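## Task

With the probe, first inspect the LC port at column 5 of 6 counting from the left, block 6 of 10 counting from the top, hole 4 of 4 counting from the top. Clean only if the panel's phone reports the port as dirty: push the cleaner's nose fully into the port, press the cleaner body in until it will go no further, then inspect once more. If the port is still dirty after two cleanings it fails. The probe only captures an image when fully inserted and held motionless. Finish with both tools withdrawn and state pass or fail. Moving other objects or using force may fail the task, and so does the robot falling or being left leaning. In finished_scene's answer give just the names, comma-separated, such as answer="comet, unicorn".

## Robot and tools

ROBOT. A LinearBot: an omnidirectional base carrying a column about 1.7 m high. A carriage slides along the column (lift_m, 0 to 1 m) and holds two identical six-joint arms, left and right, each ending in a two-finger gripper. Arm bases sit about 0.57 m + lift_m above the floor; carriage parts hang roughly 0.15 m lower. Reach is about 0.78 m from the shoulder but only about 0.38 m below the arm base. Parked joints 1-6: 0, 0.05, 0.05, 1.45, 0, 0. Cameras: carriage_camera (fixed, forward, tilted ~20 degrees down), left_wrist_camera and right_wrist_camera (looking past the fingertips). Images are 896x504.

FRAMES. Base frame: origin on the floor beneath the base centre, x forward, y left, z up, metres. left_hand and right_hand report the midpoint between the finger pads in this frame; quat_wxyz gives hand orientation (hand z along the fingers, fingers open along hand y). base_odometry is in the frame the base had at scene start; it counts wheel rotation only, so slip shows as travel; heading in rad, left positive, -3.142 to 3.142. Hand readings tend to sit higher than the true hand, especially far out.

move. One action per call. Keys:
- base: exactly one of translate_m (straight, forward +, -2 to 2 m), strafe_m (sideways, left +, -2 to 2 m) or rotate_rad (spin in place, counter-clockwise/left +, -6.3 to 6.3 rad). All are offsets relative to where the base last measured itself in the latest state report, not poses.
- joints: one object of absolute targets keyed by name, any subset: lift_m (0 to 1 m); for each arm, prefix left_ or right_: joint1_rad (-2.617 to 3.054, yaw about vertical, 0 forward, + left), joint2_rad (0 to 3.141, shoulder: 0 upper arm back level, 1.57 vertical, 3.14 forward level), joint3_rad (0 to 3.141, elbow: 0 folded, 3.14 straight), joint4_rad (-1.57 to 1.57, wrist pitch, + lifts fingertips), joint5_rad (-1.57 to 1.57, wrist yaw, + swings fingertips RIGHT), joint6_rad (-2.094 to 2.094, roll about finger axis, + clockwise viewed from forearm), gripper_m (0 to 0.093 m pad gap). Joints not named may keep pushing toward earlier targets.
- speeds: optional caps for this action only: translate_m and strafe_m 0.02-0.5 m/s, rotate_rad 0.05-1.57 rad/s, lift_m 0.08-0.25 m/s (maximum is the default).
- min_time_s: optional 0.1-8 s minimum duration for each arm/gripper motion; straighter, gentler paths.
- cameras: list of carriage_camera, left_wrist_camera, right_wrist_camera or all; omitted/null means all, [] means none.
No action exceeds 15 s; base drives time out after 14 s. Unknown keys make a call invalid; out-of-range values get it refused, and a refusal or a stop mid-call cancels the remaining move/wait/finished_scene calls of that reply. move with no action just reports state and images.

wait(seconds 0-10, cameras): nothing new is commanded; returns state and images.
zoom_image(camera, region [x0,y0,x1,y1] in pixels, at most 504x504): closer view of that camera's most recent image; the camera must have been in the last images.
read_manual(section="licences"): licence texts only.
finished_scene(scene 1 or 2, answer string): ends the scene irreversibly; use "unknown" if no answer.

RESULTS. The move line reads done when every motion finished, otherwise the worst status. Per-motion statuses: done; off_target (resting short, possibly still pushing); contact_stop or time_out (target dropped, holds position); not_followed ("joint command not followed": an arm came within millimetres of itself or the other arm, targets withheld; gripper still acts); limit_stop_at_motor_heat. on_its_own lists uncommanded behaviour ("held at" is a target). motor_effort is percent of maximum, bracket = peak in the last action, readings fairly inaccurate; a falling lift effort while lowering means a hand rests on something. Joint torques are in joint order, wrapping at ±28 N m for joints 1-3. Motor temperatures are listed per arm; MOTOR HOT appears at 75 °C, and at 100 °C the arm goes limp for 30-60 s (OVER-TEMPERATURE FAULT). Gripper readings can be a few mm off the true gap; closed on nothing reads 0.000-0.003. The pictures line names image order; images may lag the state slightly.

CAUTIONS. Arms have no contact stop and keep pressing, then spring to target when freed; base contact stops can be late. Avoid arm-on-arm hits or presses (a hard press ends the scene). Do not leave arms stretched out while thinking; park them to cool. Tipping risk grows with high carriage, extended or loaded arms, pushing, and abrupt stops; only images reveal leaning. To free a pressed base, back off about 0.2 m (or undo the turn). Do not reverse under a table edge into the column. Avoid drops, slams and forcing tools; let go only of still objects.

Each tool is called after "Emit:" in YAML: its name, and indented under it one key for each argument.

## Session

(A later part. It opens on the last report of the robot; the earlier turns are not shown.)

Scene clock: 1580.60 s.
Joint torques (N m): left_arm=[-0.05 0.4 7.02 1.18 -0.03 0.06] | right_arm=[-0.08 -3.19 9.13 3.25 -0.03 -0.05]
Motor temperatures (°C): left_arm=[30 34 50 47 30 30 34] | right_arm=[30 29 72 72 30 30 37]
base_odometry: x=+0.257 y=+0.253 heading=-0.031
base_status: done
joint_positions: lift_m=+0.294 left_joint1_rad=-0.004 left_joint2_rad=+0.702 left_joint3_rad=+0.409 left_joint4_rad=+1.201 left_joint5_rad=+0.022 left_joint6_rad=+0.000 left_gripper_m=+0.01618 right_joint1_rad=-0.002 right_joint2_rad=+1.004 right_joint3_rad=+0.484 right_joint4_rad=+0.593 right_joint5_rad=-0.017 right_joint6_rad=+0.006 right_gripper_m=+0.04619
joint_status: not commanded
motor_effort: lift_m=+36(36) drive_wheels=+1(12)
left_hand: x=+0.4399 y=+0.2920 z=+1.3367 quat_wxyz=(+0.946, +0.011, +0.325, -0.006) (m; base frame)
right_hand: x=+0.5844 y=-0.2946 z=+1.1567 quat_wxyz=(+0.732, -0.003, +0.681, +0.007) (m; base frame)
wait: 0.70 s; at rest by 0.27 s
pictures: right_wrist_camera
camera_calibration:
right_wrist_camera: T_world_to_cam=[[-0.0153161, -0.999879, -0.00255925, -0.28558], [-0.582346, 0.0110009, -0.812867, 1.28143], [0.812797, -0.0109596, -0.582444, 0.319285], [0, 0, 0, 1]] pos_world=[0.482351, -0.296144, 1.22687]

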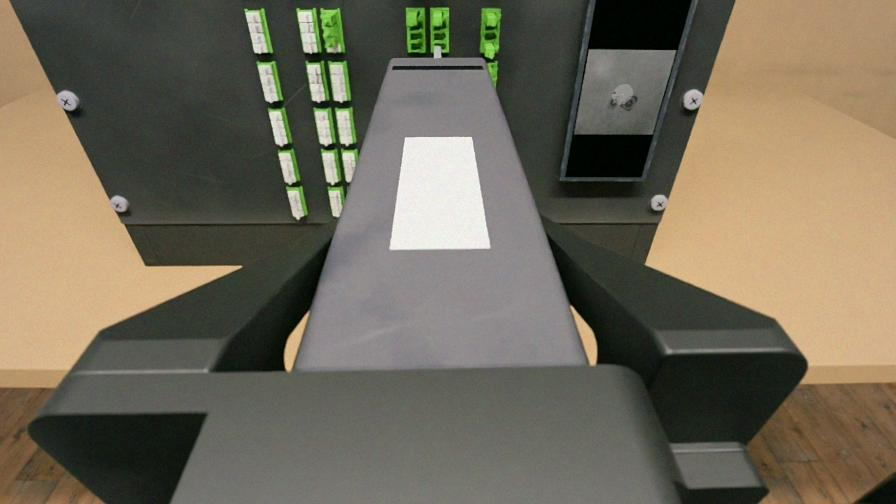

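Emit:
move:
  joints: {"lift_m":0.2944}
  cameras: []

Emit:
move:
  base: {"translate_m":0.001}
  speeds: {"translate_m":0.02}
  cameras: []

Emit:
wait:
  seconds: 0.7
  cameras: ["right_wrist_camera"]

Emit:
zoom_image:
  camera: "right_wrist_camera"
  region: [422, 30, 452, 54]

Scene clock: 1584.70 s.
Joint torques (N m): left_arm=[-0.01 0.43 6.99 1.21 -0.04 0.05] | right_arm=[-0.08 -3.33 9.03 3.25 -0.04 -0.06]
Motor temperatures (°C): left_arm=[30 34 50 47 30 30 34] | right_arm=[30 29 73 73 30 30 37]
move: done
base_odometry: x=+0.257 y=+0.253 heading=-0.031
base_status: not commanded
joint_positions: lift_m=+0.294 left_joint1_rad=-0.004 left_joint2_rad=+0.702 left_joint3_rad=+0.409 left_joint4_rad=+1.201 left_joint5_rad=+0.022 left_joint6_rad=+0.000 left_gripper_m=+0.01618 right_joint1_rad=-0.002 right_joint2_rad=+1.004 right_joint3_rad=+0.484 right_joint4_rad=+0.593 right_joint5_rad=-0.017 right_joint6_rad=+0.006 right_gripper_m=+0.04619
joint_status: all done
motor_effort: lift_m=+41(42) drive_wheels=+1(1)
left_hand: x=+0.4399 y=+0.2920 z=+1.3369 quat_wxyz=(+0.946, +0.011, +0.325, -0.006) (m; base frame)
right_hand: x=+0.5844 y=-0.2946 z=+1.1569 quat_wxyz=(+0.732, -0.003, +0.681, +0.007) (m; base frame)
pictures: none
No camera images: "cameras" was empty.

Scene clock: 1585.30 s.
Joint torques (N m): left_arm=[-0.02 0.4 6.98 1.18 -0.03 0.05] | right_arm=[-0.06 -3.19 9.13 3.25 -0.02 -0.03]
Motor temperatures (°C): left_arm=[30 34 50 47 30 30 34] | right_arm=[30 29 73 73 30 30 37]
move: done
base_odometry: x=+0.258 y=+0.253 heading=-0.031
base_status: done
joint_positions: lift_m=+0.294 left_joint1_rad=-0.004 left_joint2_rad=+0.702 left_joint3_rad=+0.409 left_joint4_rad=+1.202 left_joint5_rad=+0.022 left_joint6_rad=+0.000 left_gripper_m=+0.01618 right_joint1_rad=-0.002 right_joint2_rad=+1.004 right_joint3_rad=+0.484 right_joint4_rad=+0.593 right_joint5_rad=-0.017 right_joint6_rad=+0.006 right_gripper_m=+0.04619
joint_status: not commanded
motor_effort: lift_m=+42(42) drive_wheels=+1(9)
left_hand: x=+0.4398 y=+0.2920 z=+1.3370 quat_wxyz=(+0.946, +0.011, +0.325, -0.006) (m; base frame)
right_hand: x=+0.5844 y=-0.2946 z=+1.1571 quat_wxyz=(+0.733, -0.003, +0.681, +0.007) (m; base frame)
pictures: none
No camera images: "cameras" was empty.

Scene clock: 1586.00 s.
Joint torques (N m): left_arm=[-0.02 0.39 7.02 1.18 -0.02 0.07] | right_arm=[-0.01 -3.15 9.13 3.2 -0.02 -0.05]
Motor temperatures (°C): left_arm=[30 34 50 47 30 30 34] | right_arm=[30 29 73 73 30 30 37]
base_odometry: x=+0.258 y=+0.253 heading=-0.031
base_status: done
joint_positions: lift_m=+0.294 left_joint1_rad=-0.004 left_joint2_rad=+0.702 left_joint3_rad=+0.409 left_joint4_rad=+1.202 left_joint5_rad=+0.022 left_joint6_rad=+0.000 left_gripper_m=+0.01618 right_joint1_rad=-0.002 right_joint2_rad=+1.004 right_joint3_rad=+0.484 right_joint4_rad=+0.593 right_joint5_rad=-0.017 right_joint6_rad=+0.006 right_gripper_m=+0.04619
joint_status: not commanded
motor_effort: lift_m=+41(42) drive_wheels=+0(9)
left_hand: x=+0.4398 y=+0.2920 z=+1.3370 quat_wxyz=(+0.946, +0.011, +0.325, -0.006) (m; base frame)
right_hand: x=+0.5844 y=-0.2946 z=+1.1571 quat_wxyz=(+0.733, -0.003, +0.681, +0.007) (m; base frame)
wait: 0.70 s; at rest by 0.27 s
pictures: right_wrist_camera
camera_calibration:
right_wrist_camera: T_world_to_cam=[[-0.0153144, -0.999879, -0.00257046, -0.285567], [-0.58176, 0.0110011, -0.813286, 1.28191], [0.813216, -0.0109596, -0.581858, 0.318539], [0, 0, 0, 1]] pos_world=[0.48235, -0.296144, 1.22717]

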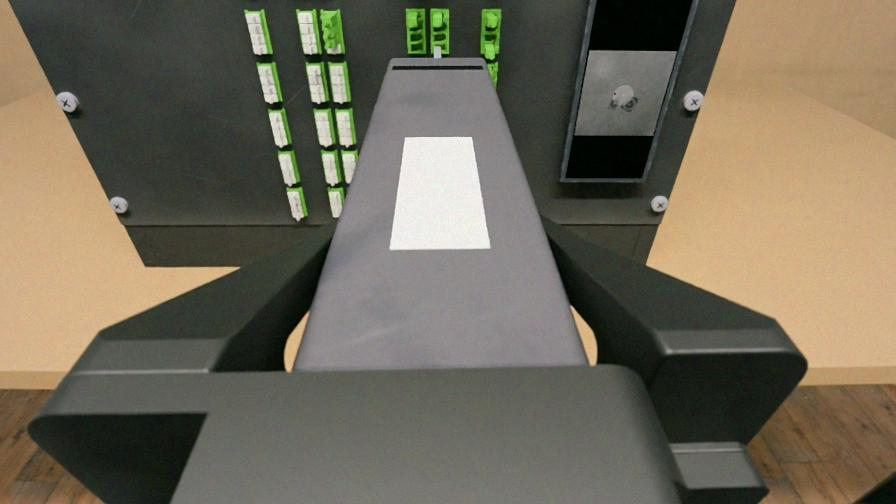

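Scaled by 16.800 from the camera's 896x504 image, which has a finer 1280x720 frame.

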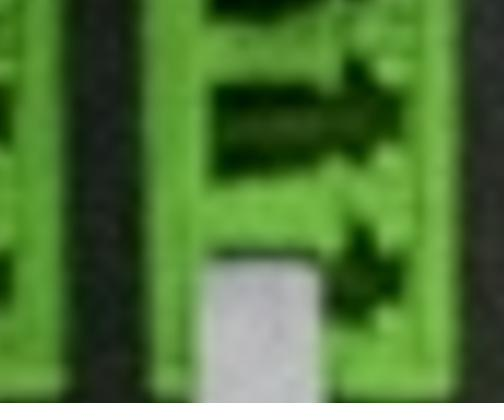

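Emit:
move:
  base: {"translate_m":0.0015}
  speeds: {"translate_m":0.02}
  cameras: []

Emit:
wait:
  seconds: 0.7
  cameras: ["right_wrist_camera"]

Emit:
zoom_image:
  camera: "right_wrist_camera"
  region: [422, 30, 452, 54]

Scene clock: 1589.10 s.
Joint torques (N m): left_arm=[-0.03 0.43 6.99 1.17 -0.02 0.06] | right_arm=[-0.1 -3.21 9.16 3.24 -0.01 -0.03]
Motor temperatures (°C): left_arm=[30 34 50 46 30 30 34] | right_arm=[30 29 73 73 30 30 37]
move: done
base_odometry: x=+0.259 y=+0.253 heading=-0.031
base_status: done
joint_positions: lift_m=+0.294 left_joint1_rad=-0.004 left_joint2_rad=+0.701 left_joint3_rad=+0.409 left_joint4_rad=+1.202 left_joint5_rad=+0.022 left_joint6_rad=+0.000 left_gripper_m=+0.01618 right_joint1_rad=-0.002 right_joint2_rad=+1.004 right_joint3_rad=+0.484 right_joint4_rad=+0.594 right_joint5_rad=-0.017 right_joint6_rad=+0.006 right_gripper_m=+0.04619
joint_status: not commanded
motor_effort: lift_m=+41(42) drive_wheels=+2(10)
left_hand: x=+0.4397 y=+0.2920 z=+1.3371 quat_wxyz=(+0.946, +0.011, +0.325, -0.006) (m; base frame)
right_hand: x=+0.5844 y=-0.2947 z=+1.1573 quat_wxyz=(+0.733, -0.003, +0.680, +0.007) (m; base frame)
pictures: none
No camera images: "cameras" was empty.

Scene clock: 1589.80 s.
Joint torques (N m): left_arm=[-0.02 0.46 6.98 1.19 -0.03 0.05] | right_arm=[-0.06 -3.26 9.13 3.22 -0.03 -0.05]
Motor temperatures (°C): left_arm=[30 34 50 46 30 30 34] | right_arm=[30 29 73 73 30 30 37]
base_odometry: x=+0.259 y=+0.253 heading=-0.031
base_status: done
joint_positions: lift_m=+0.294 left_joint1_rad=-0.004 left_joint2_rad=+0.701 left_joint3_rad=+0.409 left_joint4_rad=+1.202 left_joint5_rad=+0.022 left_joint6_rad=+0.000 left_gripper_m=+0.01618 right_joint1_rad=-0.002 right_joint2_rad=+1.004 right_joint3_rad=+0.484 right_joint4_rad=+0.594 right_joint5_rad=-0.017 right_joint6_rad=+0.006 right_gripper_m=+0.04619
joint_status: not commanded
motor_effort: lift_m=+41(42) drive_wheels=+2(10)
left_hand: x=+0.4397 y=+0.2920 z=+1.3371 quat_wxyz=(+0.946, +0.011, +0.325, -0.006) (m; base frame)
right_hand: x=+0.5844 y=-0.2947 z=+1.1573 quat_wxyz=(+0.733, -0.003, +0.680, +0.007) (m; base frame)
wait: 0.70 s; at rest by 0.27 s
pictures: right_wrist_camera
camera_calibration:
right_wrist_camera: T_world_to_cam=[[-0.0157296, -0.999873, -0.00265966, -0.285357], [-0.581101, 0.0113062, -0.813753, 1.28228], [0.813679, -0.0112544, -0.581205, 0.317565], [0, 0, 0, 1]] pos_world=[0.482249, -0.296244, 1.22727]

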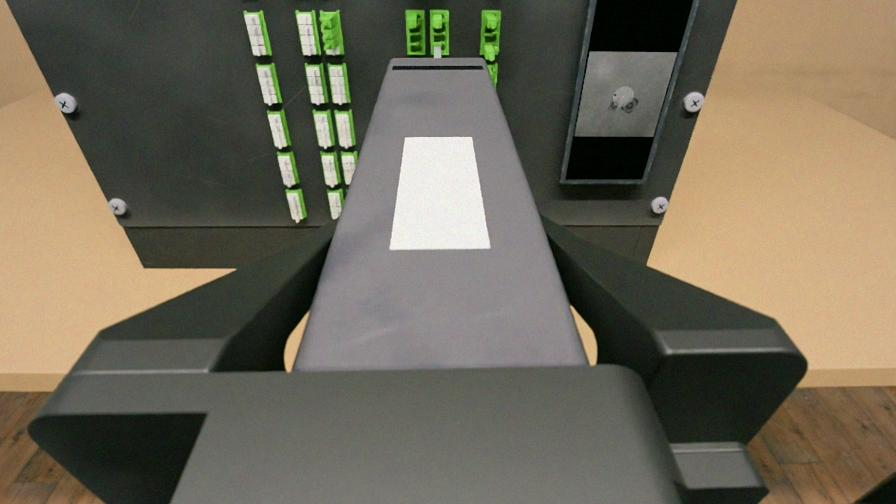

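Scaled by 16.800 from the camera's 896x504 image, which has a finer 1280x720 frame.

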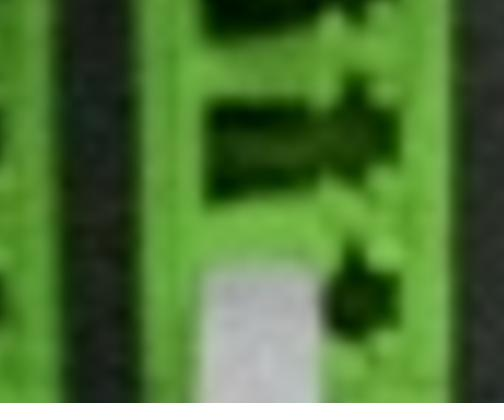

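Emit:
move:
  base: {"translate_m":0.0015}
  speeds: {"translate_m":0.02}
  cameras: []

Emit:
wait:
  seconds: 0.7
  cameras: ["right_wrist_camera"]

Emit:
zoom_image:
  camera: "right_wrist_camera"
  region: [422, 30, 452, 54]

Scene clock: 1592.87 s.
Joint torques (N m): left_arm=[-0.02 0.49 6.99 1.19 -0.04 0.06] | right_arm=[-0.05 -3.32 9.06 3.24 -0.02 -0.03]
Motor temperatures (°C): left_arm=[30 34 50 46 30 30 34] | right_arm=[30 29 73 74 30 30 37]
move: done
base_odometry: x=+0.261 y=+0.253 heading=-0.030
base_status: done
joint_positions: lift_m=+0.294 left_joint1_rad=-0.004 left_joint2_rad=+0.701 left_joint3_rad=+0.409 left_joint4_rad=+1.202 left_joint5_rad=+0.022 left_joint6_rad=+0.000 left_gripper_m=+0.01618 right_joint1_rad=-0.002 right_joint2_rad=+1.004 right_joint3_rad=+0.484 right_joint4_rad=+0.594 right_joint5_rad=-0.017 right_joint6_rad=+0.006 right_gripper_m=+0.04619
joint_status: not commanded
motor_effort: lift_m=+41(41) drive_wheels=+2(7)
left_hand: x=+0.4395 y=+0.2920 z=+1.3372 quat_wxyz=(+0.946, +0.011, +0.324, -0.006) (m; base frame)
right_hand: x=+0.5844 y=-0.2947 z=+1.1573 quat_wxyz=(+0.733, -0.003, +0.680, +0.007) (m; base frame)
pictures: none
No camera images: "cameras" was empty.

Scene clock: 1593.57 s.
Joint torques (N m): left_arm=[-0.02 0.49 7.02 1.18 -0.03 0.05] | right_arm=[-0.09 -3.22 9.17 3.22 -0.03 -0.06]
Motor temperatures (°C): left_arm=[30 34 50 46 30 30 34] | right_arm=[30 29 73 74 30 30 37]
base_odometry: x=+0.261 y=+0.253 heading=-0.030
base_status: done
joint_positions: lift_m=+0.294 left_joint1_rad=-0.004 left_joint2_rad=+0.701 left_joint3_rad=+0.409 left_joint4_rad=+1.202 left_joint5_rad=+0.022 left_joint6_rad=+0.000 left_gripper_m=+0.01618 right_joint1_rad=-0.002 right_joint2_rad=+1.004 right_joint3_rad=+0.484 right_joint4_rad=+0.594 right_joint5_rad=-0.017 right_joint6_rad=+0.006 right_gripper_m=+0.04619
joint_status: not commanded
motor_effort: lift_m=+40(41) drive_wheels=+2(7)
left_hand: x=+0.4395 y=+0.2920 z=+1.3372 quat_wxyz=(+0.946, +0.011, +0.324, -0.006) (m; base frame)
right_hand: x=+0.5844 y=-0.2947 z=+1.1573 quat_wxyz=(+0.733, -0.003, +0.680, +0.007) (m; base frame)
wait: 0.70 s; at rest by 0.27 s
pictures: right_wrist_camera
camera_calibration:
right_wrist_camera: T_world_to_cam=[[-0.0157296, -0.999873, -0.00265966, -0.285357], [-0.581101, 0.0113062, -0.813753, 1.28228], [0.813679, -0.0112544, -0.581205, 0.317565], [0, 0, 0, 1]] pos_world=[0.482249, -0.296244, 1.22727]

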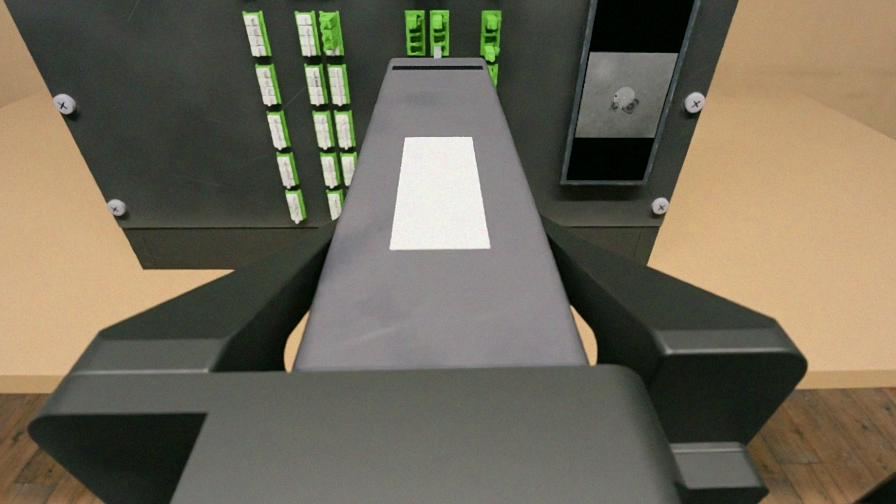

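Scaled by 16.800 from the camera's 896x504 image, which has a finer 1280x720 frame.

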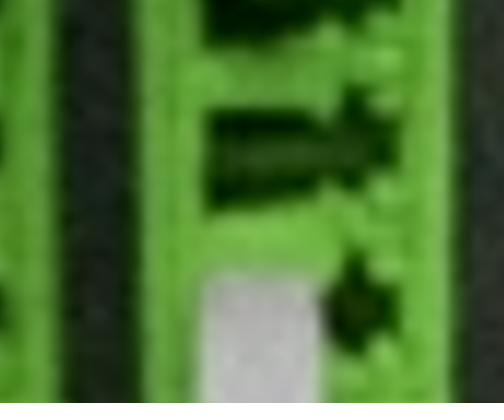

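Emit:
move:
  base: {"translate_m":0.002}
  speeds: {"translate_m":0.02}
  cameras: []

Emit:
wait:
  seconds: 0.5
  cameras: []

Emit:
move:
  base: {"translate_m":0.002}
  speeds: {"translate_m":0.02}
  cameras: []

Emit:
wait:
  seconds: 0.7
  cameras: ["right_wrist_camera"]

Emit:
zoom_image:
  camera: "right_wrist_camera"
  region: [422, 30, 452, 54]

Scene clock: 1599.23 s.
Joint torques (N m): left_arm=[-0.01 0.49 6.89 1.19 -0.03 0.05] | right_arm=[-0.03 -3.14 9.1 3.25 0 -0.04]
Motor temperatures (°C): left_arm=[30 34 50 46 30 30 34] | right_arm=[30 29 73 74 30 30 37]
move: done
base_odometry: x=+0.263 y=+0.253 heading=-0.030
base_status: done
joint_positions: lift_m=+0.294 left_joint1_rad=-0.004 left_joint2_rad=+0.701 left_joint3_rad=+0.409 left_joint4_rad=+1.202 left_joint5_rad=+0.022 left_joint6_rad=+0.000 left_gripper_m=+0.01618 right_joint1_rad=-0.002 right_joint2_rad=+1.004 right_joint3_rad=+0.484 right_joint4_rad=+0.594 right_joint5_rad=-0.017 right_joint6_rad=+0.006 right_gripper_m=+0.04619
joint_status: not commanded
motor_effort: lift_m=+40(41) drive_wheels=+2(12)
left_hand: x=+0.4396 y=+0.2920 z=+1.3371 quat_wxyz=(+0.946, +0.011, +0.325, -0.006) (m; base frame)
right_hand: x=+0.5844 y=-0.2947 z=+1.1573 quat_wxyz=(+0.733, -0.003, +0.680, +0.007) (m; base frame)
pictures: none
No camera images: "cameras" was empty.

Scene clock: 1599.73 s.
Joint torques (N m): left_arm=[-0.03 0.5 6.98 1.19 -0.04 0.06] | right_arm=[-0.14 -3.21 9.14 3.24 -0.01 -0.04]
Motor temperatures (°C): left_arm=[30 34 50 46 30 30 34] | right_arm=[30 29 73 74 30 30 37]
base_odometry: x=+0.263 y=+0.253 heading=-0.030
base_status: done
joint_positions: lift_m=+0.294 left_joint1_rad=-0.004 left_joint2_rad=+0.701 left_joint3_rad=+0.409 left_joint4_rad=+1.202 left_joint5_rad=+0.022 left_joint6_rad=+0.000 left_gripper_m=+0.01618 right_joint1_rad=-0.002 right_joint2_rad=+1.004 right_joint3_rad=+0.484 right_joint4_rad=+0.594 right_joint5_rad=-0.017 right_joint6_rad=+0.006 right_gripper_m=+0.04619
joint_status: not commanded
motor_effort: lift_m=+41(41) drive_wheels=+2(12)
left_hand: x=+0.4396 y=+0.2920 z=+1.3371 quat_wxyz=(+0.946, +0.011, +0.325, -0.006) (m; base frame)
right_hand: x=+0.5844 y=-0.2947 z=+1.1573 quat_wxyz=(+0.733, -0.003, +0.680, +0.007) (m; base frame)
wait: 0.50 s; at rest by 0.27 s
pictures: none
No camera images: "cameras" was empty.

Scene clock: 1600.37 s.
Joint torques (N m): left_arm=[0.01 0.49 7.04 1.16 -0.03 0.06] | right_arm=[-0.12 -3.12 9.07 3.2 -0.02 -0.03]
Motor temperatures (°C): left_arm=[30 34 50 46 30 30 34] | right_arm=[30 29 73 74 30 30 37]
move: done
base_odometry: x=+0.265 y=+0.254 heading=-0.030
base_status: done
joint_positions: lift_m=+0.294 left_joint1_rad=-0.004 left_joint2_rad=+0.701 left_joint3_rad=+0.409 left_joint4_rad=+1.202 left_joint5_rad=+0.022 left_joint6_rad=+0.000 left_gripper_m=+0.01618 right_joint1_rad=-0.002 right_joint2_rad=+1.004 right_joint3_rad=+0.484 right_joint4_rad=+0.594 right_joint5_rad=-0.017 right_joint6_rad=+0.006 right_gripper_m=+0.04619
joint_status: not commanded
motor_effort: lift_m=+40(42) drive_wheels=+2(14)
left_hand: x=+0.4395 y=+0.2920 z=+1.3372 quat_wxyz=(+0.946, +0.011, +0.324, -0.006) (m; base frame)
right_hand: x=+0.5844 y=-0.2947 z=+1.1573 quat_wxyz=(+0.733, -0.003, +0.680, +0.007) (m; base frame)
pictures: none
No camera images: "cameras" was empty.

Scene clock: 1601.07 s.
Joint torques (N m): left_arm=[-0.01 0.51 6.94 1.19 -0.04 0.05] | right_arm=[-0.12 -3.22 8.99 3.24 0.02 -0.06]
Motor temperatures (°C): left_arm=[30 34 50 46 30 30 34] | right_arm=[30 29 73 74 30 30 37]
base_odometry: x=+0.265 y=+0.254 heading=-0.030
base_status: done
joint_positions: lift_m=+0.294 left_joint1_rad=-0.004 left_joint2_rad=+0.701 left_joint3_rad=+0.409 left_joint4_rad=+1.202 left_joint5_rad=+0.022 left_joint6_rad=+0.000 left_gripper_m=+0.01618 right_joint1_rad=-0.002 right_joint2_rad=+1.004 right_joint3_rad=+0.484 right_joint4_rad=+0.594 right_joint5_rad=-0.017 right_joint6_rad=+0.006 right_gripper_m=+0.04619
joint_status: not commanded
motor_effort: lift_m=+41(42) drive_wheels=+2(14)
left_hand: x=+0.4395 y=+0.2920 z=+1.3372 quat_wxyz=(+0.946, +0.011, +0.324, -0.006) (m; base frame)
right_hand: x=+0.5844 y=-0.2947 z=+1.1573 quat_wxyz=(+0.733, -0.003, +0.680, +0.007) (m; base frame)
wait: 0.70 s; at rest by 0.27 s
pictures: right_wrist_camera
camera_calibration:
right_wrist_camera: T_world_to_cam=[[-0.0157296, -0.999873, -0.00265966, -0.285357], [-0.581101, 0.0113062, -0.813753, 1.28228], [0.813679, -0.0112544, -0.581205, 0.317565], [0, 0, 0, 1]] pos_world=[0.482249, -0.296244, 1.22727]

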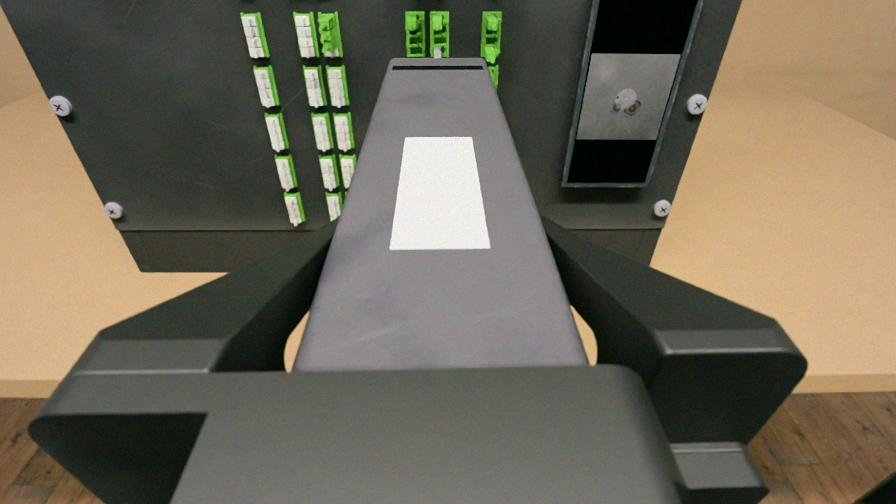

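Scaled by 16.800 from the camera's 896x504 image, which has a finer 1280x720 frame.

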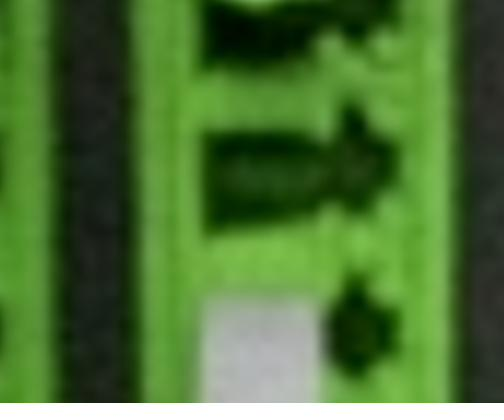

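Sliding freely.

Emit:
move:
  base: {"translate_m":0.002}
  speeds: {"translate_m":0.02}
  cameras: []

Emit:
wait:
  seconds: 0.5
  cameras: []

Emit:
move:
  base: {"translate_m":0.002}
  speeds: {"translate_m":0.02}
  cameras: []

Emit:
wait:
  seconds: 0.7
  cameras: ["right_wrist_camera"]

Emit:
move:
  base: {"translate_m":0.0015}
  speeds: {"translate_m":0.02}
  cameras: []

Emit:
wait:
  seconds: 1
  cameras: ["right_wrist_camera"]

Scene clock: 1604.93 s.
Joint torques (N m): left_arm=[-0.01 0.54 7.01 1.19 -0.03 0.06] | right_arm=[-0.08 -3.23 9.07 3.21 -0.01 -0.02]
Motor temperatures (°C): left_arm=[30 34 50 45 30 30 34] | right_arm=[30 29 73 75 30 30 37]
move: done
MOTOR HOT: joint 4 (wrist pitch) of the right arm reports 75 °C; the controller stops that arm at 100 °C. To cool a motor, set the load down, stop pushing, or move to a pose that needs little force.
base_odometry: x=+0.267 y=+0.254 heading=-0.030
base_status: done
joint_positions: lift_m=+0.294 left_joint1_rad=-0.004 left_joint2_rad=+0.701 left_joint3_rad=+0.409 left_joint4_rad=+1.202 left_joint5_rad=+0.022 left_joint6_rad=+0.000 left_gripper_m=+0.01618 right_joint1_rad=-0.002 right_joint2_rad=+1.004 right_joint3_rad=+0.484 right_joint4_rad=+0.594 right_joint5_rad=-0.017 right_joint6_rad=+0.006 right_gripper_m=+0.04619
joint_status: not commanded
motor_effort: lift_m=+41(42) drive_wheels=+2(12)
left_hand: x=+0.4395 y=+0.2920 z=+1.3372 quat_wxyz=(+0.946, +0.011, +0.324, -0.006) (m; base frame)
right_hand: x=+0.5844 y=-0.2947 z=+1.1573 quat_wxyz=(+0.733, -0.003, +0.680, +0.007) (m; base frame)
pictures: none
No camera images: "cameras" was empty.

Scene clock: 1605.43 s.
Joint torques (N m): left_arm=[-0.01 0.5 6.97 1.18 -0.03 0.06] | right_arm=[-0.05 -3.25 9.09 3.19 -0.05 -0.01]
Motor temperatures (°C): left_arm=[30 34 50 45 30 30 34] | right_arm=[30 30 73 75 30 30 37]
MOTOR HOT: still on. Joint 4 (wrist pitch) of the right arm reports 75 °C.
base_odometry: x=+0.267 y=+0.254 heading=-0.030
base_status: done
joint_positions: lift_m=+0.294 left_joint1_rad=-0.004 left_joint2_rad=+0.701 left_joint3_rad=+0.409 left_joint4_rad=+1.202 left_joint5_rad=+0.022 left_joint6_rad=+0.000 left_gripper_m=+0.01618 right_joint1_rad=-0.002 right_joint2_rad=+1.004 right_joint3_rad=+0.484 right_joint4_rad=+0.594 right_joint5_rad=-0.017 right_joint6_rad=+0.006 right_gripper_m=+0.04619
joint_status: not commanded
motor_effort: lift_m=+40(42) drive_wheels=+2(12)
left_hand: x=+0.4395 y=+0.2920 z=+1.3372 quat_wxyz=(+0.946, +0.011, +0.324, -0.006) (m; base frame)
right_hand: x=+0.5844 y=-0.2947 z=+1.1573 quat_wxyz=(+0.733, -0.003, +0.680, +0.007) (m; base frame)
wait: 0.50 s; at rest by 0.27 s
pictures: none
No camera images: "cameras" was empty.

Scene clock: 1606.07 s.
Joint torques (N m): left_arm=[-0.02 0.5 6.99 1.19 -0.03 0.06] | right_arm=[-0.06 -3.23 9.18 3.25 -0.06 -0.03]
Motor temperatures (°C): left_arm=[30 34 50 45 30 30 34] | right_arm=[30 30 73 75 30 30 37]
move: done
MOTOR HOT: still on. Joint 4 (wrist pitch) of the right arm reports 75 °C.
base_odometry: x=+0.269 y=+0.254 heading=-0.030
base_status: done
joint_positions: lift_m=+0.294 left_joint1_rad=-0.004 left_joint2_rad=+0.701 left_joint3_rad=+0.409 left_joint4_rad=+1.202 left_joint5_rad=+0.022 left_joint6_rad=+0.000 left_gripper_m=+0.01618 right_joint1_rad=-0.002 right_joint2_rad=+1.004 right_joint3_rad=+0.484 right_joint4_rad=+0.594 right_joint5_rad=-0.016 right_joint6_rad=+0.006 right_gripper_m=+0.04619
joint_status: not commanded
motor_effort: lift_m=+40(42) drive_wheels=+3(13)
left_hand: x=+0.4395 y=+0.2920 z=+1.3372 quat_wxyz=(+0.946, +0.011, +0.324, -0.006) (m; base frame)
right_hand: x=+0.5844 y=-0.2948 z=+1.1573 quat_wxyz=(+0.733, -0.003, +0.680, +0.007) (m; base frame)
pictures: none
No camera images: "cameras" was empty.

Scene clock: 1606.77 s.
Joint torques (N m): left_arm=[-0.02 0.53 6.99 1.18 -0.03 0.06] | right_arm=[0.01 -3.1 9.07 3.24 0.02 -0.03]
Motor temperatures (°C): left_arm=[30 34 50 45 30 30 34] | right_arm=[30 30 73 75 30 30 37]
MOTOR HOT: still on. Joint 4 (wrist pitch) of the right arm reports 75 °C.
base_odometry: x=+0.269 y=+0.254 heading=-0.030
base_status: done
joint_positions: lift_m=+0.294 left_joint1_rad=-0.004 left_joint2_rad=+0.701 left_joint3_rad=+0.409 left_joint4_rad=+1.202 left_joint5_rad=+0.022 left_joint6_rad=+0.000 left_gripper_m=+0.01618 right_joint1_rad=-0.002 right_joint2_rad=+1.004 right_joint3_rad=+0.484 right_joint4_rad=+0.594 right_joint5_rad=-0.016 right_joint6_rad=+0.006 right_gripper_m=+0.04619
joint_status: not commanded
motor_effort: lift_m=+40(42) drive_wheels=+3(13)
left_hand: x=+0.4395 y=+0.2920 z=+1.3372 quat_wxyz=(+0.946, +0.011, +0.324, -0.006) (m; base frame)
right_hand: x=+0.5844 y=-0.2948 z=+1.1573 quat_wxyz=(+0.733, -0.003, +0.680, +0.007) (m; base frame)
wait: 0.70 s; at rest by 0.27 s
pictures: right_wrist_camera
camera_calibration:
right_wrist_camera: T_world_to_cam=[[-0.01609, -0.999867, -0.00265437, -0.285188], [-0.581096, 0.0115114, -0.813753, 1.28234], [0.813676, -0.0115509, -0.581204, 0.317479], [0, 0, 0, 1]] pos_world=[0.482249, -0.296244, 1.22727]

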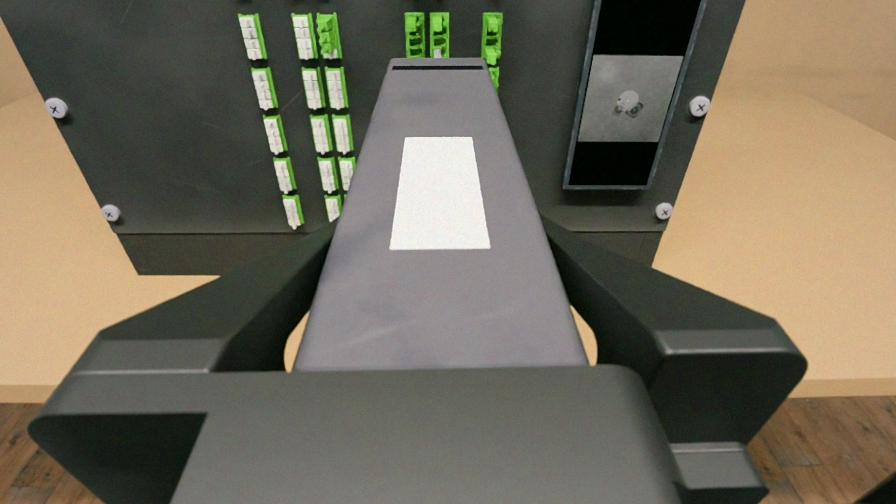

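Scene clock: 1607.40 s.
Joint torques (N m): left_arm=[-0.03 0.5 6.99 1.18 -0.04 0.06] | right_arm=[-0.05 -3.25 9.17 3.24 -0.01 -0.04]
Motor temperatures (°C): left_arm=[30 34 50 45 30 30 34] | right_arm=[30 30 73 75 30 30 37]
move: done
MOTOR HOT: still on. Joint 4 (wrist pitch) of the right arm reports 75 °C.
base_odometry: x=+0.270 y=+0.254 heading=-0.030
base_status: done
joint_positions: lift_m=+0.294 left_joint1_rad=-0.004 left_joint2_rad=+0.701 left_joint3_rad=+0.409 left_joint4_rad=+1.202 left_joint5_rad=+0.022 left_joint6_rad=+0.000 left_gripper_m=+0.01618 right_joint1_rad=-0.002 right_joint2_rad=+1.004 right_joint3_rad=+0.484 right_joint4_rad=+0.594 right_joint5_rad=-0.015 right_joint6_rad=+0.006 right_gripper_m=+0.04619
joint_status: not commanded
motor_effort: lift_m=+41(42) drive_wheels=+3(10)
left_hand: x=+0.4394 y=+0.2920 z=+1.3372 quat_wxyz=(+0.946, +0.011, +0.324, -0.006) (m; base frame)
right_hand: x=+0.5844 y=-0.2949 z=+1.1573 quat_wxyz=(+0.733, -0.003, +0.680, +0.007) (m; base frame)
pictures: none
No camera images: "cameras" was empty.

Scene clock: 1608.40 s.
Joint torques (N m): left_arm=[-0.01 0.53 7.01 1.19 -0.03 0.05] | right_arm=[-0.06 -3.07 9.11 3.24 -0.05 -0.03]
Motor temperatures (°C): left_arm=[30 34 50 45 30 30 34] | right_arm=[30 30 73 75 30 30 37]
MOTOR HOT: still on. Joint 4 (wrist pitch) of the right arm reports 75 °C.
base_odometry: x=+0.270 y=+0.254 heading=-0.030
base_status: done
joint_positions: lift_m=+0.294 left_joint1_rad=-0.004 left_joint2_rad=+0.701 left_joint3_rad=+0.409 left_joint4_rad=+1.202 left_joint5_rad=+0.022 left_joint6_rad=+0.000 left_gripper_m=+0.01618 right_joint1_rad=-0.002 right_joint2_rad=+1.004 right_joint3_rad=+0.484 right_joint4_rad=+0.594 right_joint5_rad=-0.015 right_joint6_rad=+0.006 right_gripper_m=+0.04619
joint_status: not commanded
motor_effort: lift_m=+41(42) drive_wheels=+3(10)
left_hand: x=+0.4394 y=+0.2920 z=+1.3372 quat_wxyz=(+0.946, +0.011, +0.324, -0.006) (m; base frame)
right_hand: x=+0.5844 y=-0.2949 z=+1.1573 quat_wxyz=(+0.733, -0.003, +0.680, +0.007) (m; base frame)
wait: 1.00 s; at rest by 0.27 s
pictures: right_wrist_camera
camera_calibration:
right_wrist_camera: T_world_to_cam=[[-0.0168676, -0.999854, -0.00272616, -0.284721], [-0.581086, 0.0120217, -0.813753, 1.28249], [0.813667, -0.0121419, -0.581204, 0.317307], [0, 0, 0, 1]] pos_world=[0.48225, -0.296244, 1.22727]

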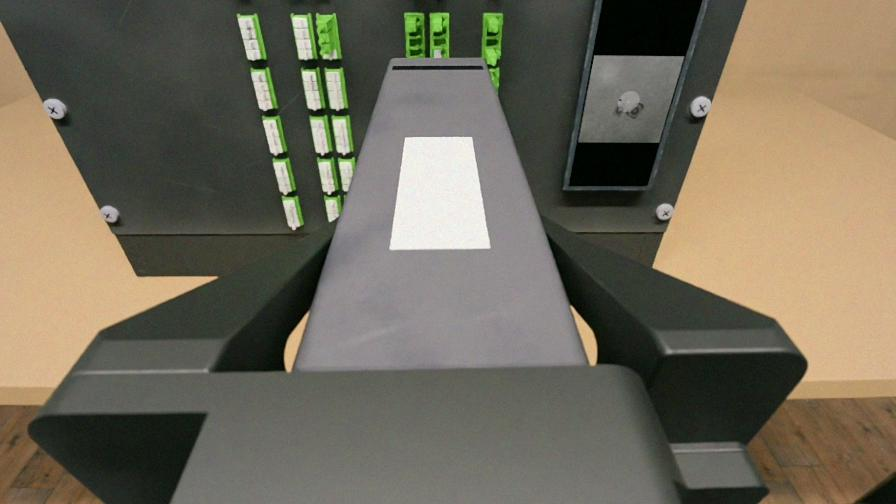

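Emit:
move:
  base: {"translate_m":0.0015}
  speeds: {"translate_m":0.02}
  cameras: []

Emit:
wait:
  seconds: 1
  cameras: ["right_wrist_camera"]

Emit:
zoom_image:
  camera: "right_wrist_camera"
  region: [560, 30, 720, 190]

Emit:
move:
  base: {"translate_m":0.001}
  speeds: {"translate_m":0.02}
  cameras: []

Emit:
wait:
  seconds: 1
  cameras: ["right_wrist_camera"]

Emit:
zoom_image:
  camera: "right_wrist_camera"
  region: [560, 30, 720, 190]

Scene clock: 1613.93 s.
Joint torques (N m): left_arm=[-0.05 0.49 6.99 1.19 -0.03 0.06] | right_arm=[-0.13 -3.3 9.02 3.25 -0.01 -0.02]
Motor temperatures (°C): left_arm=[30 34 50 45 30 30 34] | right_arm=[30 30 74 75 30 30 37]
move: done
MOTOR HOT: still on. Joint 4 (wrist pitch) of the right arm reports 75 °C.
base_odometry: x=+0.272 y=+0.254 heading=-0.029
base_status: done
joint_positions: lift_m=+0.294 left_joint1_rad=-0.004 left_joint2_rad=+0.701 left_joint3_rad=+0.409 left_joint4_rad=+1.201 left_joint5_rad=+0.022 left_joint6_rad=+0.000 left_gripper_m=+0.01618 right_joint1_rad=-0.002 right_joint2_rad=+1.004 right_joint3_rad=+0.484 right_joint4_rad=+0.594 right_joint5_rad=-0.015 right_joint6_rad=+0.006 right_gripper_m=+0.04619
joint_status: not commanded
motor_effort: lift_m=+41(42) drive_wheels=+2(12)
left_hand: x=+0.4399 y=+0.2920 z=+1.3369 quat_wxyz=(+0.946, +0.011, +0.325, -0.006) (m; base frame)
right_hand: x=+0.5843 y=-0.2950 z=+1.1574 quat_wxyz=(+0.733, -0.002, +0.680, +0.006) (m; base frame)
pictures: none
No camera images: "cameras" was empty.

Scene clock: 1614.93 s.
Joint torques (N m): left_arm=[-0.02 0.44 6.99 1.19 -0.04 0.05] | right_arm=[-0.01 -3.19 9.07 3.25 -0.06 -0.04]
Motor temperatures (°C): left_arm=[30 34 50 45 30 30 34] | right_arm=[30 30 74 76 30 30 37]
MOTOR HOT: still on. Joint 4 (wrist pitch) of the right arm reports 76 °C.
base_odometry: x=+0.272 y=+0.254 heading=-0.029
base_status: done
joint_positions: lift_m=+0.294 left_joint1_rad=-0.004 left_joint2_rad=+0.701 left_joint3_rad=+0.409 left_joint4_rad=+1.201 left_joint5_rad=+0.022 left_joint6_rad=+0.000 left_gripper_m=+0.01618 right_joint1_rad=-0.002 right_joint2_rad=+1.004 right_joint3_rad=+0.484 right_joint4_rad=+0.594 right_joint5_rad=-0.015 right_joint6_rad=+0.006 right_gripper_m=+0.04619
joint_status: not commanded
motor_effort: lift_m=+41(42) drive_wheels=+2(12)
left_hand: x=+0.4399 y=+0.2920 z=+1.3369 quat_wxyz=(+0.946, +0.011, +0.325, -0.006) (m; base frame)
right_hand: x=+0.5843 y=-0.2950 z=+1.1574 quat_wxyz=(+0.733, -0.002, +0.680, +0.006) (m; base frame)
wait: 1.00 s; at rest by 0.27 s
pictures: right_wrist_camera
camera_calibration:
right_wrist_camera: T_world_to_cam=[[-0.0176452, -0.99984, -0.00279795, -0.284356], [-0.581075, 0.012532, -0.813754, 1.28257], [0.813659, -0.012733, -0.581203, 0.317215], [0, 0, 0, 1]] pos_world=[0.48215, -0.296345, 1.22727]

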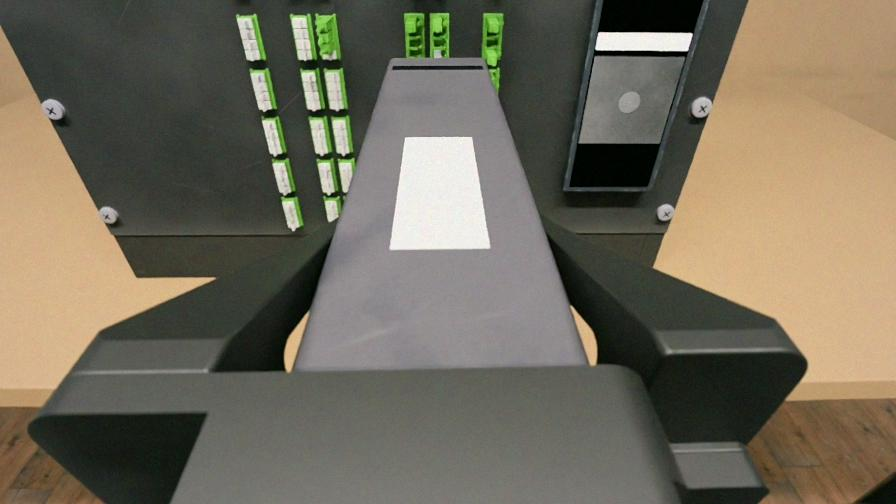

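Scaled by 3.150 from the camera's 896x504 image, which has a finer 1280x720 frame.

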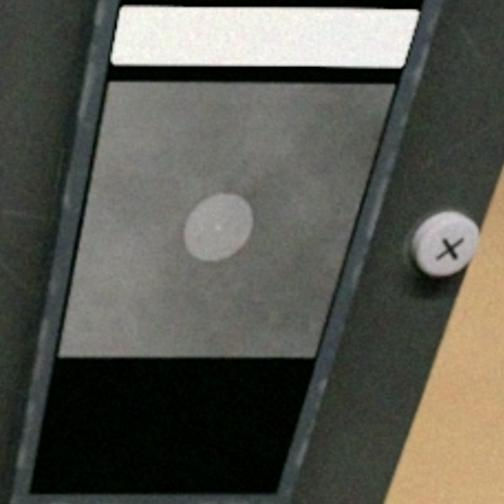

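Scene clock: 1615.37 s.
Joint torques (N m): left_arm=[-0.01 0.42 7.06 1.2 -0.03 0.06] | right_arm=[-0.09 -2.8 9.17 3.27 -0.04 -0.03]
Motor temperatures (°C): left_arm=[30 34 50 45 30 30 34] | right_arm=[30 30 74 76 30 30 37]
move: done
MOTOR HOT: still on. Joint 4 (wrist pitch) of the right arm reports 76 °C.
base_odometry: x=+0.273 y=+0.254 heading=-0.029
base_status: done
joint_positions: lift_m=+0.294 left_joint1_rad=-0.004 left_joint2_rad=+0.701 left_joint3_rad=+0.409 left_joint4_rad=+1.201 left_joint5_rad=+0.022 left_joint6_rad=+0.000 left_gripper_m=+0.01618 right_joint1_rad=-0.002 right_joint2_rad=+1.001 right_joint3_rad=+0.484 right_joint4_rad=+0.591 right_joint5_rad=-0.014 right_joint6_rad=+0.006 right_gripper_m=+0.04619
joint_status: not commanded
motor_effort: lift_m=+41(41) drive_wheels=+4(11)
left_hand: x=+0.4399 y=+0.2920 z=+1.3369 quat_wxyz=(+0.946, +0.011, +0.325, -0.006) (m; base frame)
right_hand: x=+0.5839 y=-0.2951 z=+1.1576 quat_wxyz=(+0.733, -0.002, +0.680, +0.006) (m; base frame)
pictures: none
No camera images: "cameras" was empty.

Scene clock: 1616.37 s.
Joint torques (N m): left_arm=[0.01 0.46 6.98 1.19 -0.03 0.06] | right_arm=[-0.12 -2.81 9.16 3.26 -0.05 -0.01]
Motor temperatures (°C): left_arm=[30 34 50 45 30 30 34] | right_arm=[30 30 74 76 30 30 37]
MOTOR HOT: still on. Joint 4 (wrist pitch) of the right arm reports 76 °C.
base_odometry: x=+0.273 y=+0.254 heading=-0.029
base_status: done
joint_positions: lift_m=+0.294 left_joint1_rad=-0.004 left_joint2_rad=+0.701 left_joint3_rad=+0.409 left_joint4_rad=+1.201 left_joint5_rad=+0.022 left_joint6_rad=+0.000 left_gripper_m=+0.01618 right_joint1_rad=-0.002 right_joint2_rad=+1.001 right_joint3_rad=+0.484 right_joint4_rad=+0.591 right_joint5_rad=-0.014 right_joint6_rad=+0.006 right_gripper_m=+0.04619
joint_status: not commanded
motor_effort: lift_m=+41(41) drive_wheels=+4(11)
left_hand: x=+0.4399 y=+0.2920 z=+1.3369 quat_wxyz=(+0.946, +0.011, +0.325, -0.006) (m; base frame)
right_hand: x=+0.5839 y=-0.2951 z=+1.1576 quat_wxyz=(+0.733, -0.002, +0.680, +0.006) (m; base frame)
wait: 1.00 s; at rest by 0.27 s
pictures: right_wrist_camera
camera_calibration:
right_wrist_camera: T_world_to_cam=[[-0.0180056, -0.999834, -0.00279265, -0.284193], [-0.581069, 0.0127372, -0.813754, 1.28265], [0.813655, -0.0130294, -0.581202, 0.317627], [0, 0, 0, 1]] pos_world=[0.48175, -0.296345, 1.22757]

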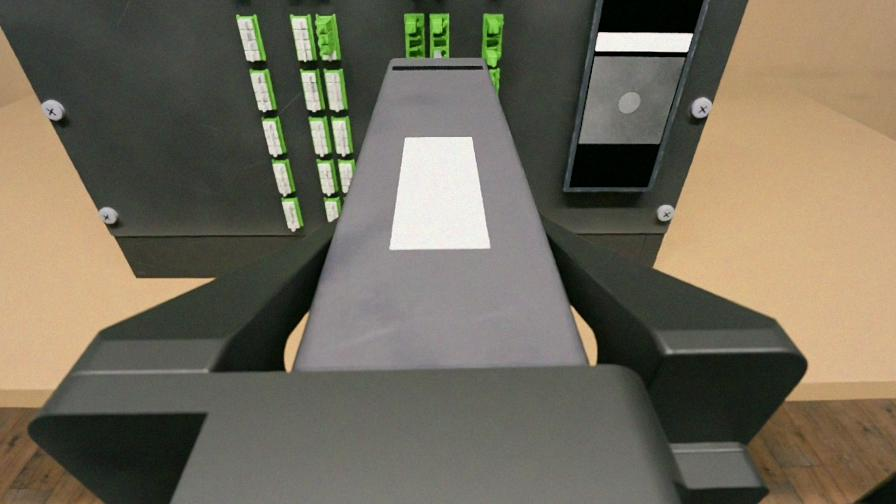

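Scaled by 3.150 from the camera's 896x504 image, which has a finer 1280x720 frame.

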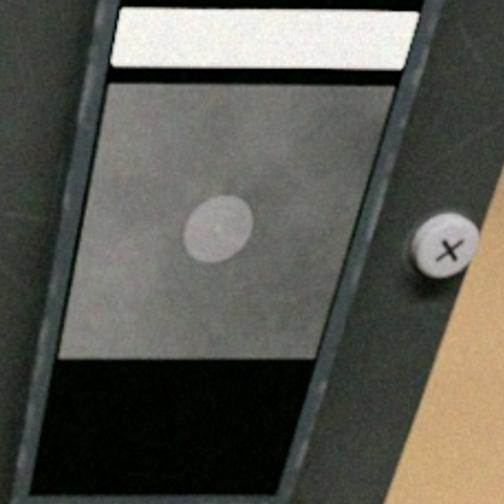

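Emit:
zoom_image:
  camera: "right_wrist_camera"
  region: [575, 45, 695, 150]

Emit:
move:
  base: {"translate_m":-0.03}
  speeds: {"translate_m":0.03}
  cameras: ["right_wrist_camera"]

Emit:
zoom_image:
  camera: "right_wrist_camera"
  region: [560, 10, 720, 170]

Emit:
move:
  base: {"translate_m":-0.12}
  speeds: {"translate_m":0.15}
  cameras: ["right_wrist_camera"]

Scaled by 4.200 from the camera's 896x504 image, which has a finer 1280x720 frame.

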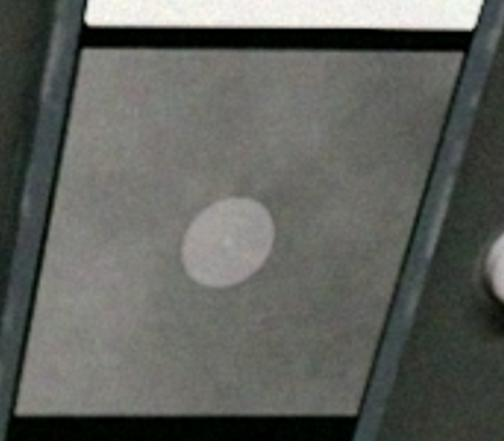

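Scene clock: 1621.30 s.
Joint torques (N m): left_arm=[-0.02 0.49 6.97 1.17 -0.03 0.06] | right_arm=[-0.16 -3.02 9.21 3.26 -0.03 -0.05]
Motor temperatures (°C): left_arm=[30 34 50 45 30 30 34] | right_arm=[30 29 74 76 30 30 37]
move: done
MOTOR HOT: still on. Joint 4 (wrist pitch) of the right arm reports 76 °C.
base_odometry: x=+0.243 y=+0.255 heading=-0.029
base_status: done
joint_positions: lift_m=+0.294 left_joint1_rad=-0.004 left_joint2_rad=+0.701 left_joint3_rad=+0.409 left_joint4_rad=+1.203 left_joint5_rad=+0.022 left_joint6_rad=+0.000 left_gripper_m=+0.01618 right_joint1_rad=-0.002 right_joint2_rad=+1.002 right_joint3_rad=+0.484 right_joint4_rad=+0.593 right_joint5_rad=-0.014 right_joint6_rad=+0.006 right_gripper_m=+0.04619
joint_status: not commanded
motor_effort: lift_m=+40(42) drive_wheels=+3(10)
left_hand: x=+0.4395 y=+0.2920 z=+1.3372 quat_wxyz=(+0.946, +0.011, +0.324, -0.006) (m; base frame)
right_hand: x=+0.5841 y=-0.2952 z=+1.1576 quat_wxyz=(+0.733, -0.002, +0.680, +0.006) (m; base frame)
pictures: right_wrist_camera
camera_calibration:
right_wrist_camera: T_world_to_cam=[[-0.0183651, -0.999827, -0.00279401, -0.284113], [-0.580771, 0.0129424, -0.813964, 1.28294], [0.81386, -0.0133259, -0.580908, 0.316916], [0, 0, 0, 1]] pos_world=[0.48195, -0.296445, 1.22757]

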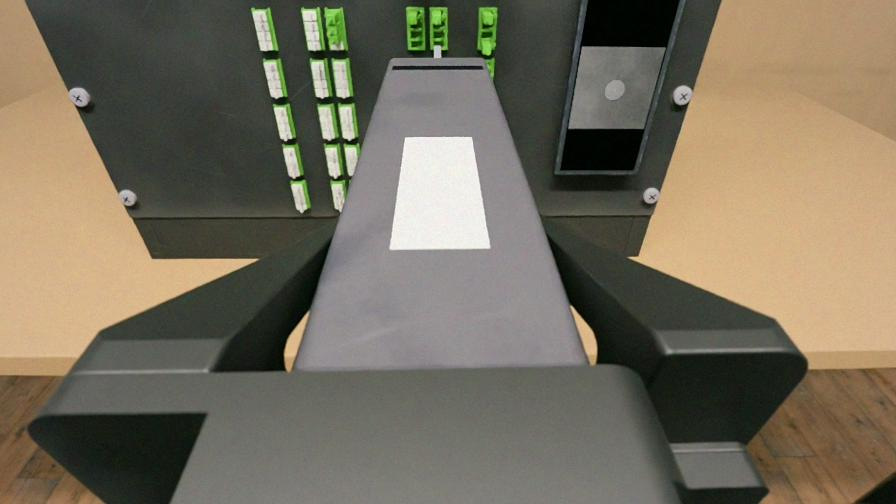

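Scaled by 3.150 from the camera's 896x504 image, which has a finer 1280x720 frame.

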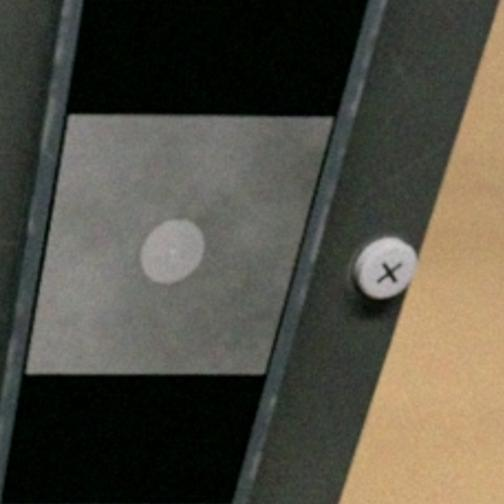

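Scene clock: 1623.00 s.
Joint torques (N m): left_arm=[-0.01 0.49 6.98 1.21 -0.03 0.06] | right_arm=[-0.06 -3.06 9.09 3.26 -0.06 -0.01]
Motor temperatures (°C): left_arm=[30 34 50 45 30 30 34] | right_arm=[30 29 74 76 30 30 37]
move: done
MOTOR HOT: still on. Joint 4 (wrist pitch) of the right arm reports 76 °C.
base_odometry: x=+0.123 y=+0.258 heading=-0.029
base_status: done
joint_positions: lift_m=+0.294 left_joint1_rad=-0.004 left_joint2_rad=+0.701 left_joint3_rad=+0.409 left_joint4_rad=+1.200 left_joint5_rad=+0.022 left_joint6_rad=+0.000 left_gripper_m=+0.01618 right_joint1_rad=-0.002 right_joint2_rad=+1.002 right_joint3_rad=+0.484 right_joint4_rad=+0.593 right_joint5_rad=-0.014 right_joint6_rad=+0.006 right_gripper_m=+0.04619
joint_status: not commanded
motor_effort: lift_m=+41(42) drive_wheels=-1(14)
left_hand: x=+0.4401 y=+0.2920 z=+1.3367 quat_wxyz=(+0.945, +0.011, +0.326, -0.006) (m; base frame)
right_hand: x=+0.5841 y=-0.2952 z=+1.1576 quat_wxyz=(+0.733, -0.002, +0.680, +0.006) (m; base frame)
pictures: right_wrist_camera
camera_calibration:
right_wrist_camera: T_world_to_cam=[[-0.0183651, -0.999827, -0.00279401, -0.284113], [-0.580771, 0.0129424, -0.813964, 1.28294], [0.81386, -0.0133259, -0.580908, 0.316916], [0, 0, 0, 1]] pos_world=[0.48195, -0.296445, 1.22757]

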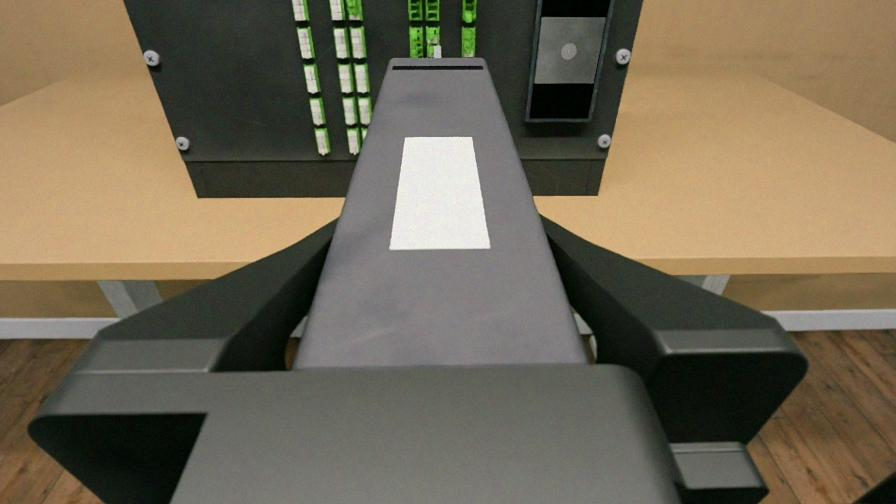

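Emit:
finished_scene:
  scene: 1
  answer: "pass"

The scene is finished: the task was done.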